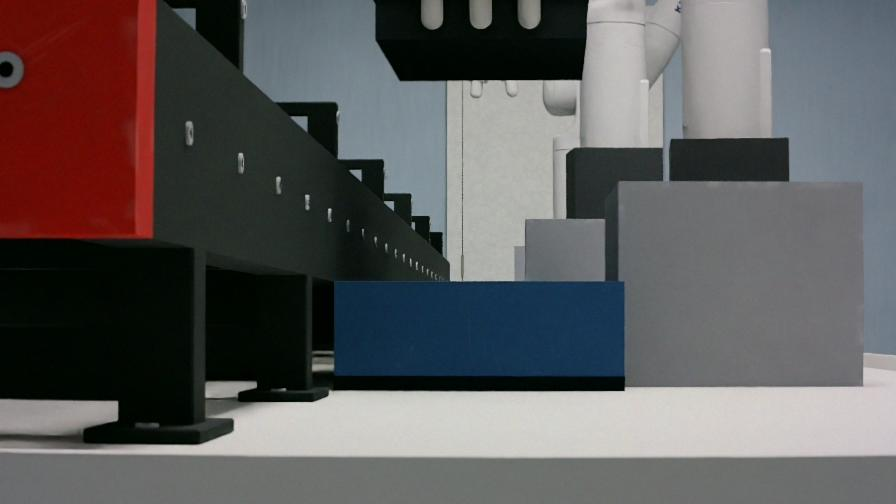

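>>> move(arm3={"joints":{"joint1_rad":-0.8395,"joint2_rad":0.2711,"joint4_rad":2.1154,"joint6_rad":0.7551,"joint7_rad":-2.3483},"min_time_s":2.2}, arm4={"joints":{"joint1_rad":-1.2525,"joint2_rad":0.7862,"joint4_rad":1.3658,"joint6_rad":0.9895,"joint7_rad":0.2463},"min_time_s":2.2})

>>> move(arm3={"joints":{"joint1_rad":-0.8386,"joint2_rad":0.3833,"joint4_rad":2.183,"joint6_rad":0.5754,"joint7_rad":-2.3474},"min_time_s":2.2}, arm4={"joints":{"joint1_rad":-1.2524,"joint2_rad":0.8595,"joint4_rad":1.401,"joint6_rad":0.8811,"joint7_rad":0.2464},"min_time_s":2.2})

>>> move(arm3={"joints":{"joint1_rad":-0.8378,"joint2_rad":0.5005,"joint4_rad":2.2261,"joint6_rad":0.4151,"joint7_rad":-2.3466},"min_time_s":2.2}, arm4={"joints":{"joint1_rad":-1.2524,"joint2_rad":0.9333,"joint4_rad":1.4162,"joint6_rad":0.7921,"joint7_rad":0.2464},"min_time_s":2.2})

>>> move(arm3={"joints":{"joint1_rad":-0.8372,"joint2_rad":0.5999,"joint4_rad":2.2469,"joint6_rad":0.2948,"joint7_rad":-2.346},"min_time_s":2.0}, arm4={"joints":{"joint1_rad":-1.2524,"joint2_rad":0.9951,"joint4_rad":1.4173,"joint6_rad":0.7293,"joint7_rad":0.2464},"min_time_s":2.0}, cameras=["cam_stand_low","cam_stand"])

Scene clock: 654.57 s.
Joint torques (N m): arm1=[-1.54 -4.5 -0.94 -9.3 -0.51 -0.1 0.19] | arm2=[0.29 1.05 1.84 -4.39 0.23 -0.44 0.24] | arm3=[3.36 -11.09 3.87 -0.42 2.98 3.67 0.14] | arm4=[-1.49 -29.45 -0.96 -14.55 -1.31 -4.74 0.11]
Flange force (N): arm1=[-3.7 2.0 2.6] | arm2=[-6.3 5.8 -12.3] | arm3=[1.5 -15.4 5.3] | arm4=[-1.1 -5.1 8.1]
move: arm3 done; arm4 done
Joint velocities: within noise
arm1, arm2: as last shown
arm3.joint_positions: joint1_rad=-0.839 joint2_rad=+0.271 joint3_rad=+0.000 joint4_rad=+2.115 joint5_rad=+0.000 joint6_rad=+0.755 joint7_rad=-2.348 hand_index_mcp=+1.001 hand_index_abd=+0.003 hand_index_pip=+0.221 hand_index_dip=+0.676 hand_middle_mcp=+1.001 hand_middle_abd=+0.003 hand_middle_pip=+0.222 hand_middle_dip=+0.669 hand_ring_mcp=+1.001 hand_ring_abd=+0.002 hand_ring_pip=+0.215 hand_ring_dip=+0.673 hand_thumb_cmc=-0.568 hand_thumb_axl=+0.677 hand_thumb_mcp=+0.224 hand_thumb_ipl=+0.168 hand_current_limit=+0.750 hand_speed=-0.900
arm3.joint_status: all done
arm3.hand_state: goal,goal,blocked,blocked,goal,goal,blocked,blocked,goal,goal,blocked,blocked,goal,goal,goal,goal
arm3.index_mcp_current_ma: 4
arm3.index_abd_current_ma: 9
arm3.index_pip_current_ma: 435
arm3.index_dip_current_ma: 223
arm3.middle_mcp_current_ma: 3
arm3.middle_abd_current_ma: 8
arm3.middle_pip_current_ma: 440
arm3.middle_dip_current_ma: 187
arm3.ring_mcp_current_ma: 2
arm3.ring_abd_current_ma: 7
arm3.ring_pip_current_ma: 404
arm3.ring_dip_current_ma: 207
arm3.thumb_cmc_current_ma: 8
arm3.thumb_axl_current_ma: -2
arm3.thumb_mcp_current_ma: -10
arm3.thumb_ipl_current_ma: -1
arm3.hand_goal_index_mcp: 1.000
arm3.hand_goal_index_abd: 0.000
arm3.hand_goal_index_pip: 0.124
arm3.hand_goal_index_dip: 0.624
arm3.hand_goal_middle_mcp: 1.000
arm3.hand_goal_middle_abd: 0.000
arm3.hand_goal_middle_pip: 0.124
arm3.hand_goal_middle_dip: 0.624
arm3.hand_goal_ring_mcp: 1.000
arm3.hand_goal_ring_abd: 0.000
arm3.hand_goal_ring_pip: 0.124
arm3.hand_goal_ring_dip: 0.624
arm3.hand_goal_thumb_cmc: -0.570
arm3.hand_goal_thumb_axl: 0.678
arm3.hand_goal_thumb_mcp: 0.226
arm3.hand_goal_thumb_ipl: 0.168
arm3.hand: x=+0.1612 y=+2.0236 z=+1.1288 quat_wxyz=(+0.000, +1.000, +0.000, -0.004) (m; scene frame)
arm4.joint_positions: joint1_rad=-1.253 joint2_rad=+0.786 joint3_rad=+0.000 joint4_rad=+1.366 joint5_rad=+0.000 joint6_rad=+0.989 joint7_rad=+0.246 hand_index_mcp=+1.001 hand_index_abd=+0.001 hand_index_pip=+0.237 hand_index_dip=+0.686 hand_middle_mcp=+1.001 hand_middle_abd=+0.001 hand_middle_pip=+0.237 hand_middle_dip=+0.677 hand_ring_mcp=+1.001 hand_ring_abd=+0.001 hand_ring_pip=+0.225 hand_ring_dip=+0.677 hand_thumb_cmc=+0.714 hand_thumb_axl=+0.677 hand_thumb_mcp=+0.224 hand_thumb_ipl=+0.168 hand_current_limit=+0.750 hand_speed=-0.900
arm4.joint_status: all done
arm4.hand_state: goal,goal,blocked,blocked,goal,goal,blocked,blocked,goal,goal,blocked,blocked,goal,goal,goal,goal
arm4.index_mcp_current_ma: 0
arm4.index_abd_current_ma: 0
arm4.index_pip_current_ma: 237
arm4.index_dip_current_ma: 83
arm4.middle_mcp_current_ma: 0
arm4.middle_abd_current_ma: 0
arm4.middle_pip_current_ma: 238
arm4.middle_dip_current_ma: 62
arm4.ring_mcp_current_ma: 0
arm4.ring_abd_current_ma: 0
arm4.ring_pip_current_ma: 195
arm4.ring_dip_current_ma: 64
arm4.thumb_cmc_current_ma: 0
arm4.thumb_axl_current_ma: 0
arm4.thumb_mcp_current_ma: 0
arm4.thumb_ipl_current_ma: 0
arm4.hand_goal_index_mcp: 1.000
arm4.hand_goal_index_abd: 0.000
arm4.hand_goal_index_pip: 0.124
arm4.hand_goal_index_dip: 0.624
arm4.hand_goal_middle_mcp: 1.000
arm4.hand_goal_middle_abd: 0.000
arm4.hand_goal_middle_pip: 0.124
arm4.hand_goal_middle_dip: 0.624
arm4.hand_goal_ring_mcp: 1.000
arm4.hand_goal_ring_abd: 0.000
arm4.hand_goal_ring_pip: 0.124
arm4.hand_goal_ring_dip: 0.624
arm4.hand_goal_thumb_cmc: 0.714
arm4.hand_goal_thumb_axl: 0.678
arm4.hand_goal_thumb_mcp: 0.226
arm4.hand_goal_thumb_ipl: 0.168
arm4.hand: x=+0.2065 y=+1.8750 z=+1.1198 quat_wxyz=(-0.002, +0.000, +1.000, -0.007) (m; scene frame)
pictures: none

Scene clock: 657.07 s.
Joint torques (N m): arm1=[-1.59 -4.5 -0.98 -9.31 -0.54 0.01 0.25] | arm2=[0.23 1.06 1.84 -4.45 0.24 -0.45 0.24] | arm3=[3.39 -11.5 4.29 1.45 2.42 3.71 0.13] | arm4=[-1.52 -30.4 -0.99 -14.2 -1.19 -4.72 0.08]
Flange force (N): arm1=[-3.7 2.1 3.0] | arm2=[-6.2 5.8 -12.1] | arm3=[1.7 -15.6 5.7] | arm4=[-1.1 -5.6 8.8]
move: arm3 done; arm4 done
Joint velocities: within noise
arm1, arm2: as last shown
arm3.joint_positions: joint1_rad=-0.839 joint2_rad=+0.383 joint3_rad=+0.000 joint4_rad=+2.183 joint5_rad=+0.000 joint6_rad=+0.575 joint7_rad=-2.347 hand_index_mcp=+1.001 hand_index_abd=+0.003 hand_index_pip=+0.221 hand_index_dip=+0.676 hand_middle_mcp=+1.001 hand_middle_abd=+0.003 hand_middle_pip=+0.222 hand_middle_dip=+0.669 hand_ring_mcp=+1.001 hand_ring_abd=+0.002 hand_ring_pip=+0.214 hand_ring_dip=+0.673 hand_thumb_cmc=-0.568 hand_thumb_axl=+0.677 hand_thumb_mcp=+0.224 hand_thumb_ipl=+0.168 hand_current_limit=+0.750 hand_speed=-0.900
arm3.joint_status: all done
arm3.hand_state: goal,goal,blocked,blocked,goal,goal,blocked,blocked,goal,goal,blocked,blocked,goal,goal,goal,goal
arm3.index_mcp_current_ma: 4
arm3.index_abd_current_ma: 9
arm3.index_pip_current_ma: 435
arm3.index_dip_current_ma: 223
arm3.middle_mcp_current_ma: 3
arm3.middle_abd_current_ma: 8
arm3.middle_pip_current_ma: 440
arm3.middle_dip_current_ma: 187
arm3.ring_mcp_current_ma: 2
arm3.ring_abd_current_ma: 7
arm3.ring_pip_current_ma: 401
arm3.ring_dip_current_ma: 207
arm3.thumb_cmc_current_ma: 8
arm3.thumb_axl_current_ma: -2
arm3.thumb_mcp_current_ma: -10
arm3.thumb_ipl_current_ma: -1
arm3.hand_goal_index_mcp: 1.000
arm3.hand_goal_index_abd: 0.000
arm3.hand_goal_index_pip: 0.124
arm3.hand_goal_index_dip: 0.624
arm3.hand_goal_middle_mcp: 1.000
arm3.hand_goal_middle_abd: 0.000
arm3.hand_goal_middle_pip: 0.124
arm3.hand_goal_middle_dip: 0.624
arm3.hand_goal_ring_mcp: 1.000
arm3.hand_goal_ring_abd: 0.000
arm3.hand_goal_ring_pip: 0.124
arm3.hand_goal_ring_dip: 0.624
arm3.hand_goal_thumb_cmc: -0.570
arm3.hand_goal_thumb_axl: 0.678
arm3.hand_goal_thumb_mcp: 0.226
arm3.hand_goal_thumb_ipl: 0.168
arm3.hand: x=+0.1611 y=+2.0236 z=+1.0788 quat_wxyz=(+0.000, +1.000, +0.000, -0.004) (m; scene frame)
arm4.joint_positions: joint1_rad=-1.252 joint2_rad=+0.860 joint3_rad=+0.000 joint4_rad=+1.401 joint5_rad=+0.000 joint6_rad=+0.881 joint7_rad=+0.246 hand_index_mcp=+1.001 hand_index_abd=+0.001 hand_index_pip=+0.237 hand_index_dip=+0.686 hand_middle_mcp=+1.001 hand_middle_abd=+0.001 hand_middle_pip=+0.237 hand_middle_dip=+0.677 hand_ring_mcp=+1.001 hand_ring_abd=+0.001 hand_ring_pip=+0.225 hand_ring_dip=+0.677 hand_thumb_cmc=+0.714 hand_thumb_axl=+0.677 hand_thumb_mcp=+0.224 hand_thumb_ipl=+0.168 hand_current_limit=+0.750 hand_speed=-0.900
arm4.joint_status: all done
arm4.hand_state: goal,goal,blocked,blocked,goal,goal,blocked,blocked,goal,goal,blocked,blocked,goal,goal,goal,goal
arm4.index_mcp_current_ma: 0
arm4.index_abd_current_ma: 0
arm4.index_pip_current_ma: 237
arm4.index_dip_current_ma: 83
arm4.middle_mcp_current_ma: 0
arm4.middle_abd_current_ma: 0
arm4.middle_pip_current_ma: 237
arm4.middle_dip_current_ma: 62
arm4.ring_mcp_current_ma: 0
arm4.ring_abd_current_ma: 0
arm4.ring_pip_current_ma: 193
arm4.ring_dip_current_ma: 64
arm4.thumb_cmc_current_ma: 0
arm4.thumb_axl_current_ma: 0
arm4.thumb_mcp_current_ma: 0
arm4.thumb_ipl_current_ma: 0
arm4.hand_goal_index_mcp: 1.000
arm4.hand_goal_index_abd: 0.000
arm4.hand_goal_index_pip: 0.124
arm4.hand_goal_index_dip: 0.624
arm4.hand_goal_middle_mcp: 1.000
arm4.hand_goal_middle_abd: 0.000
arm4.hand_goal_middle_pip: 0.124
arm4.hand_goal_middle_dip: 0.624
arm4.hand_goal_ring_mcp: 1.000
arm4.hand_goal_ring_abd: 0.000
arm4.hand_goal_ring_pip: 0.124
arm4.hand_goal_ring_dip: 0.624
arm4.hand_goal_thumb_cmc: 0.714
arm4.hand_goal_thumb_axl: 0.678
arm4.hand_goal_thumb_mcp: 0.226
arm4.hand_goal_thumb_ipl: 0.168
arm4.hand: x=+0.2066 y=+1.8749 z=+1.0697 quat_wxyz=(-0.002, +0.000, +1.000, -0.007) (m; scene frame)
pictures: none

Scene clock: 659.57 s.
Joint torques (N m): arm1=[-1.64 -4.52 -0.96 -9.32 -0.48 -0.05 0.22] | arm2=[0.27 1.03 1.89 -4.45 0.23 -0.43 0.28] | arm3=[3.39 -12.07 4.66 3.03 1.9 3.63 0.15] | arm4=[-1.52 -31.42 -1.08 -13.74 -1.13 -4.72 0.14]
Flange force (N): arm1=[-3.7 2.1 2.8] | arm2=[-6.3 6.1 -12.0] | arm3=[1.7 -15.7 6.2] | arm4=[-1.2 -5.3 9.5]
move: arm3 done; arm4 done
Joint velocities: within noise
arm1, arm2: as last shown
arm3.joint_positions: joint1_rad=-0.838 joint2_rad=+0.500 joint3_rad=+0.000 joint4_rad=+2.226 joint5_rad=+0.000 joint6_rad=+0.415 joint7_rad=-2.347 hand_index_mcp=+1.001 hand_index_abd=+0.003 hand_index_pip=+0.221 hand_index_dip=+0.676 hand_middle_mcp=+1.001 hand_middle_abd=+0.003 hand_middle_pip=+0.222 hand_middle_dip=+0.669 hand_ring_mcp=+1.001 hand_ring_abd=+0.002 hand_ring_pip=+0.214 hand_ring_dip=+0.673 hand_thumb_cmc=-0.568 hand_thumb_axl=+0.677 hand_thumb_mcp=+0.224 hand_thumb_ipl=+0.168 hand_current_limit=+0.750 hand_speed=-0.900
arm3.joint_status: all done
arm3.hand_state: goal,goal,blocked,blocked,goal,goal,blocked,blocked,goal,goal,blocked,blocked,goal,goal,goal,goal
arm3.index_mcp_current_ma: 4
arm3.index_abd_current_ma: 9
arm3.index_pip_current_ma: 435
arm3.index_dip_current_ma: 223
arm3.middle_mcp_current_ma: 3
arm3.middle_abd_current_ma: 8
arm3.middle_pip_current_ma: 440
arm3.middle_dip_current_ma: 187
arm3.ring_mcp_current_ma: 2
arm3.ring_abd_current_ma: 7
arm3.ring_pip_current_ma: 401
arm3.ring_dip_current_ma: 207
arm3.thumb_cmc_current_ma: 8
arm3.thumb_axl_current_ma: -2
arm3.thumb_mcp_current_ma: -10
arm3.thumb_ipl_current_ma: -1
arm3.hand_goal_index_mcp: 1.000
arm3.hand_goal_index_abd: 0.000
arm3.hand_goal_index_pip: 0.124
arm3.hand_goal_index_dip: 0.624
arm3.hand_goal_middle_mcp: 1.000
arm3.hand_goal_middle_abd: 0.000
arm3.hand_goal_middle_pip: 0.124
arm3.hand_goal_middle_dip: 0.624
arm3.hand_goal_ring_mcp: 1.000
arm3.hand_goal_ring_abd: 0.000
arm3.hand_goal_ring_pip: 0.124
arm3.hand_goal_ring_dip: 0.624
arm3.hand_goal_thumb_cmc: -0.570
arm3.hand_goal_thumb_axl: 0.678
arm3.hand_goal_thumb_mcp: 0.226
arm3.hand_goal_thumb_ipl: 0.168
arm3.hand: x=+0.1612 y=+2.0236 z=+1.0338 quat_wxyz=(+0.000, +1.000, +0.000, -0.004) (m; scene frame)
arm4.joint_positions: joint1_rad=-1.252 joint2_rad=+0.933 joint3_rad=+0.000 joint4_rad=+1.416 joint5_rad=+0.000 joint6_rad=+0.792 joint7_rad=+0.246 hand_index_mcp=+1.001 hand_index_abd=+0.001 hand_index_pip=+0.237 hand_index_dip=+0.686 hand_middle_mcp=+1.001 hand_middle_abd=+0.001 hand_middle_pip=+0.237 hand_middle_dip=+0.677 hand_ring_mcp=+1.001 hand_ring_abd=+0.001 hand_ring_pip=+0.225 hand_ring_dip=+0.677 hand_thumb_cmc=+0.714 hand_thumb_axl=+0.677 hand_thumb_mcp=+0.224 hand_thumb_ipl=+0.168 hand_current_limit=+0.750 hand_speed=-0.900
arm4.joint_status: all done
arm4.hand_state: goal,goal,blocked,blocked,goal,goal,blocked,blocked,goal,goal,blocked,blocked,goal,goal,goal,goal
arm4.index_mcp_current_ma: 0
arm4.index_abd_current_ma: 0
arm4.index_pip_current_ma: 237
arm4.index_dip_current_ma: 83
arm4.middle_mcp_current_ma: 0
arm4.middle_abd_current_ma: 0
arm4.middle_pip_current_ma: 237
arm4.middle_dip_current_ma: 62
arm4.ring_mcp_current_ma: 0
arm4.ring_abd_current_ma: 0
arm4.ring_pip_current_ma: 193
arm4.ring_dip_current_ma: 64
arm4.thumb_cmc_current_ma: 0
arm4.thumb_axl_current_ma: 0
arm4.thumb_mcp_current_ma: 0
arm4.thumb_ipl_current_ma: 0
arm4.hand_goal_index_mcp: 1.000
arm4.hand_goal_index_abd: 0.000
arm4.hand_goal_index_pip: 0.124
arm4.hand_goal_index_dip: 0.624
arm4.hand_goal_middle_mcp: 1.000
arm4.hand_goal_middle_abd: 0.000
arm4.hand_goal_middle_pip: 0.124
arm4.hand_goal_middle_dip: 0.624
arm4.hand_goal_ring_mcp: 1.000
arm4.hand_goal_ring_abd: 0.000
arm4.hand_goal_ring_pip: 0.124
arm4.hand_goal_ring_dip: 0.624
arm4.hand_goal_thumb_cmc: 0.714
arm4.hand_goal_thumb_axl: 0.678
arm4.hand_goal_thumb_mcp: 0.226
arm4.hand_goal_thumb_ipl: 0.168
arm4.hand: x=+0.2066 y=+1.8749 z=+1.0247 quat_wxyz=(-0.002, +0.000, +1.000, -0.007) (m; scene frame)
pictures: none

Scene clock: 661.87 s.
Joint torques (N m): arm1=[-1.6 -4.53 -0.95 -9.35 -0.46 -0.07 0.26] | arm2=[0.24 1.01 1.85 -4.45 0.22 -0.45 0.26] | arm3=[3.24 -12.58 4.87 4.17 1.44 3.51 0.15] | arm4=[-1.53 -31.93 -1.02 -13.13 -1.02 -4.48 0.11]
Flange force (N): arm1=[-3.6 2.1 2.9] | arm2=[-6.3 5.9 -12.1] | arm3=[1.9 -15.4 6.6] | arm4=[-1.3 -5.2 10.0]
move: arm3 done; arm4 done
Joint velocities: within noise
arm1.joint_positions: joint1_rad=-0.900 joint2_rad=-0.300 joint3_rad=+0.000 joint4_rad=+1.900 joint5_rad=+0.000 joint6_rad=+1.540 joint7_rad=+0.266 hand_index_mcp=+0.753 hand_index_abd=+0.117 hand_index_pip=+0.577 hand_index_dip=+0.696 hand_middle_mcp=+0.753 hand_middle_abd=-0.116 hand_middle_pip=+0.577 hand_middle_dip=+0.696 hand_ring_mcp=-0.665 hand_ring_abd=+0.000 hand_ring_pip=-0.294 hand_ring_dip=+0.409 hand_thumb_cmc=+0.714 hand_thumb_axl=+0.677 hand_thumb_mcp=+0.223 hand_thumb_ipl=+0.168 hand_current_limit=+0.600 hand_speed=-0.600
arm1.joint_status: not commanded
arm1.hand_state: goal,goal,goal,goal,goal,goal,goal,goal,goal,goal,goal,goal,goal,goal,goal,goal
arm1.index_mcp_current_ma: 0
arm1.index_abd_current_ma: -1
arm1.index_pip_current_ma: 0
arm1.index_dip_current_ma: 0
arm1.middle_mcp_current_ma: 0
arm1.middle_abd_current_ma: 2
arm1.middle_pip_current_ma: 0
arm1.middle_dip_current_ma: 0
arm1.ring_mcp_current_ma: 26
arm1.ring_abd_current_ma: 0
arm1.ring_pip_current_ma: 2
arm1.ring_dip_current_ma: 1
arm1.thumb_cmc_current_ma: 0
arm1.thumb_axl_current_ma: 0
arm1.thumb_mcp_current_ma: -2
arm1.thumb_ipl_current_ma: 0
arm1.hand_goal_index_mcp: 0.754
arm1.hand_goal_index_abd: 0.120
arm1.hand_goal_index_pip: 0.576
arm1.hand_goal_index_dip: 0.696
arm1.hand_goal_middle_mcp: 0.754
arm1.hand_goal_middle_abd: -0.120
arm1.hand_goal_middle_pip: 0.576
arm1.hand_goal_middle_dip: 0.696
arm1.hand_goal_ring_mcp: -0.684
arm1.hand_goal_ring_abd: 0.000
arm1.hand_goal_ring_pip: -0.298
arm1.hand_goal_ring_dip: 0.406
arm1.hand_goal_thumb_cmc: 0.714
arm1.hand_goal_thumb_axl: 0.678
arm1.hand_goal_thumb_mcp: 0.226
arm1.hand_goal_thumb_ipl: 0.168
arm1.hand: x=+0.2191 y=+0.5835 z=+1.3025 quat_wxyz=(-0.005, +0.159, +0.987, +0.002) (m; scene frame)
arm2.joint_positions: joint1_rad=-0.285 joint2_rad=-0.473 joint3_rad=-0.105 joint4_rad=+1.455 joint5_rad=-0.028 joint6_rad=+1.948 joint7_rad=+1.683 hand_index_mcp=+0.753 hand_index_abd=+0.000 hand_index_pip=+0.577 hand_index_dip=+0.696 hand_middle_mcp=+0.753 hand_middle_abd=+0.000 hand_middle_pip=+0.577 hand_middle_dip=+0.696 hand_ring_mcp=+0.753 hand_ring_abd=+0.000 hand_ring_pip=+0.577 hand_ring_dip=+0.696 hand_thumb_cmc=+0.714 hand_thumb_axl=+0.677 hand_thumb_mcp=+0.224 hand_thumb_ipl=+0.168 hand_current_limit=+0.400 hand_speed=-0.600
arm2.joint_status: not commanded
arm2.hand_state: goal,goal,goal,goal,goal,goal,goal,goal,goal,goal,goal,goal,goal,goal,goal,goal
arm2.index_mcp_current_ma: -2
arm2.index_abd_current_ma: 0
arm2.index_pip_current_ma: 2
arm2.index_dip_current_ma: 0
arm2.middle_mcp_current_ma: -2
arm2.middle_abd_current_ma: 0
arm2.middle_pip_current_ma: 2
arm2.middle_dip_current_ma: 0
arm2.ring_mcp_current_ma: -2
arm2.ring_abd_current_ma: 0
arm2.ring_pip_current_ma: 2
arm2.ring_dip_current_ma: 0
arm2.thumb_cmc_current_ma: 1
arm2.thumb_axl_current_ma: -2
arm2.thumb_mcp_current_ma: -7
arm2.thumb_ipl_current_ma: -1
arm2.hand_goal_index_mcp: 0.754
arm2.hand_goal_index_abd: 0.000
arm2.hand_goal_index_pip: 0.576
arm2.hand_goal_index_dip: 0.696
arm2.hand_goal_middle_mcp: 0.754
arm2.hand_goal_middle_abd: 0.000
arm2.hand_goal_middle_pip: 0.576
arm2.hand_goal_middle_dip: 0.696
arm2.hand_goal_ring_mcp: 0.754
arm2.hand_goal_ring_abd: 0.000
arm2.hand_goal_ring_pip: 0.576
arm2.hand_goal_ring_dip: 0.696
arm2.hand_goal_thumb_cmc: 0.714
arm2.hand_goal_thumb_axl: 0.678
arm2.hand_goal_thumb_mcp: 0.226
arm2.hand_goal_thumb_ipl: 0.168
arm2.hand: x=+0.0527 y=-0.1876 z=+1.4821 quat_wxyz=(+0.105, -0.187, +0.977, +0.001) (m; scene frame)
arm3.joint_positions: joint1_rad=-0.837 joint2_rad=+0.600 joint3_rad=+0.000 joint4_rad=+2.247 joint5_rad=+0.000 joint6_rad=+0.295 joint7_rad=-2.346 hand_index_mcp=+1.001 hand_index_abd=+0.003 hand_index_pip=+0.221 hand_index_dip=+0.676 hand_middle_mcp=+1.001 hand_middle_abd=+0.003 hand_middle_pip=+0.222 hand_middle_dip=+0.669 hand_ring_mcp=+1.001 hand_ring_abd=+0.002 hand_ring_pip=+0.214 hand_ring_dip=+0.673 hand_thumb_cmc=-0.568 hand_thumb_axl=+0.677 hand_thumb_mcp=+0.224 hand_thumb_ipl=+0.168 hand_current_limit=+0.750 hand_speed=-0.900
arm3.joint_status: all done
arm3.hand_state: goal,goal,blocked,blocked,goal,goal,blocked,blocked,goal,goal,blocked,blocked,goal,goal,goal,goal
arm3.index_mcp_current_ma: 4
arm3.index_abd_current_ma: 9
arm3.index_pip_current_ma: 435
arm3.index_dip_current_ma: 223
arm3.middle_mcp_current_ma: 3
arm3.middle_abd_current_ma: 8
arm3.middle_pip_current_ma: 440
arm3.middle_dip_current_ma: 187
arm3.ring_mcp_current_ma: 2
arm3.ring_abd_current_ma: 7
arm3.ring_pip_current_ma: 400
arm3.ring_dip_current_ma: 207
arm3.thumb_cmc_current_ma: 8
arm3.thumb_axl_current_ma: -2
arm3.thumb_mcp_current_ma: -10
arm3.thumb_ipl_current_ma: -1
arm3.hand_goal_index_mcp: 1.000
arm3.hand_goal_index_abd: 0.000
arm3.hand_goal_index_pip: 0.124
arm3.hand_goal_index_dip: 0.624
arm3.hand_goal_middle_mcp: 1.000
arm3.hand_goal_middle_abd: 0.000
arm3.hand_goal_middle_pip: 0.124
arm3.hand_goal_middle_dip: 0.624
arm3.hand_goal_ring_mcp: 1.000
arm3.hand_goal_ring_abd: 0.000
arm3.hand_goal_ring_pip: 0.124
arm3.hand_goal_ring_dip: 0.624
arm3.hand_goal_thumb_cmc: -0.570
arm3.hand_goal_thumb_axl: 0.678
arm3.hand_goal_thumb_mcp: 0.226
arm3.hand_goal_thumb_ipl: 0.168
arm3.hand: x=+0.1612 y=+2.0236 z=+0.9988 quat_wxyz=(+0.000, +1.000, +0.000, -0.004) (m; scene frame)
arm4.joint_positions: joint1_rad=-1.252 joint2_rad=+0.995 joint3_rad=+0.000 joint4_rad=+1.417 joint5_rad=+0.000 joint6_rad=+0.729 joint7_rad=+0.246 hand_index_mcp=+1.001 hand_index_abd=+0.001 hand_index_pip=+0.237 hand_index_dip=+0.686 hand_middle_mcp=+1.001 hand_middle_abd=+0.001 hand_middle_pip=+0.237 hand_middle_dip=+0.677 hand_ring_mcp=+1.001 hand_ring_abd=+0.001 hand_ring_pip=+0.225 hand_ring_dip=+0.677 hand_thumb_cmc=+0.714 hand_thumb_axl=+0.677 hand_thumb_mcp=+0.224 hand_thumb_ipl=+0.168 hand_current_limit=+0.750 hand_speed=-0.900
arm4.joint_status: all done
arm4.hand_state: goal,goal,blocked,blocked,goal,goal,blocked,blocked,goal,goal,blocked,blocked,goal,goal,goal,goal
arm4.index_mcp_current_ma: 0
arm4.index_abd_current_ma: 0
arm4.index_pip_current_ma: 237
arm4.index_dip_current_ma: 83
arm4.middle_mcp_current_ma: 0
arm4.middle_abd_current_ma: 0
arm4.middle_pip_current_ma: 236
arm4.middle_dip_current_ma: 62
arm4.ring_mcp_current_ma: 0
arm4.ring_abd_current_ma: 0
arm4.ring_pip_current_ma: 193
arm4.ring_dip_current_ma: 64
arm4.thumb_cmc_current_ma: 0
arm4.thumb_axl_current_ma: 0
arm4.thumb_mcp_current_ma: 0
arm4.thumb_ipl_current_ma: 0
arm4.hand_goal_index_mcp: 1.000
arm4.hand_goal_index_abd: 0.000
arm4.hand_goal_index_pip: 0.124
arm4.hand_goal_index_dip: 0.624
arm4.hand_goal_middle_mcp: 1.000
arm4.hand_goal_middle_abd: 0.000
arm4.hand_goal_middle_pip: 0.124
arm4.hand_goal_middle_dip: 0.624
arm4.hand_goal_ring_mcp: 1.000
arm4.hand_goal_ring_abd: 0.000
arm4.hand_goal_ring_pip: 0.124
arm4.hand_goal_ring_dip: 0.624
arm4.hand_goal_thumb_cmc: 0.714
arm4.hand_goal_thumb_axl: 0.678
arm4.hand_goal_thumb_mcp: 0.226
arm4.hand_goal_thumb_ipl: 0.168
arm4.hand: x=+0.2065 y=+1.8749 z=+0.9897 quat_wxyz=(-0.002, +0.000, +1.000, -0.007) (m; scene frame)
pictures: cam_stand, cam_stand_low

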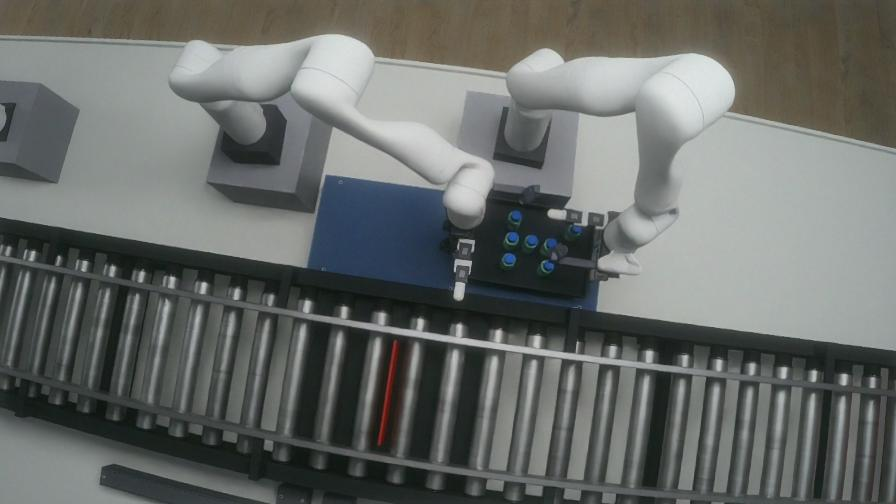

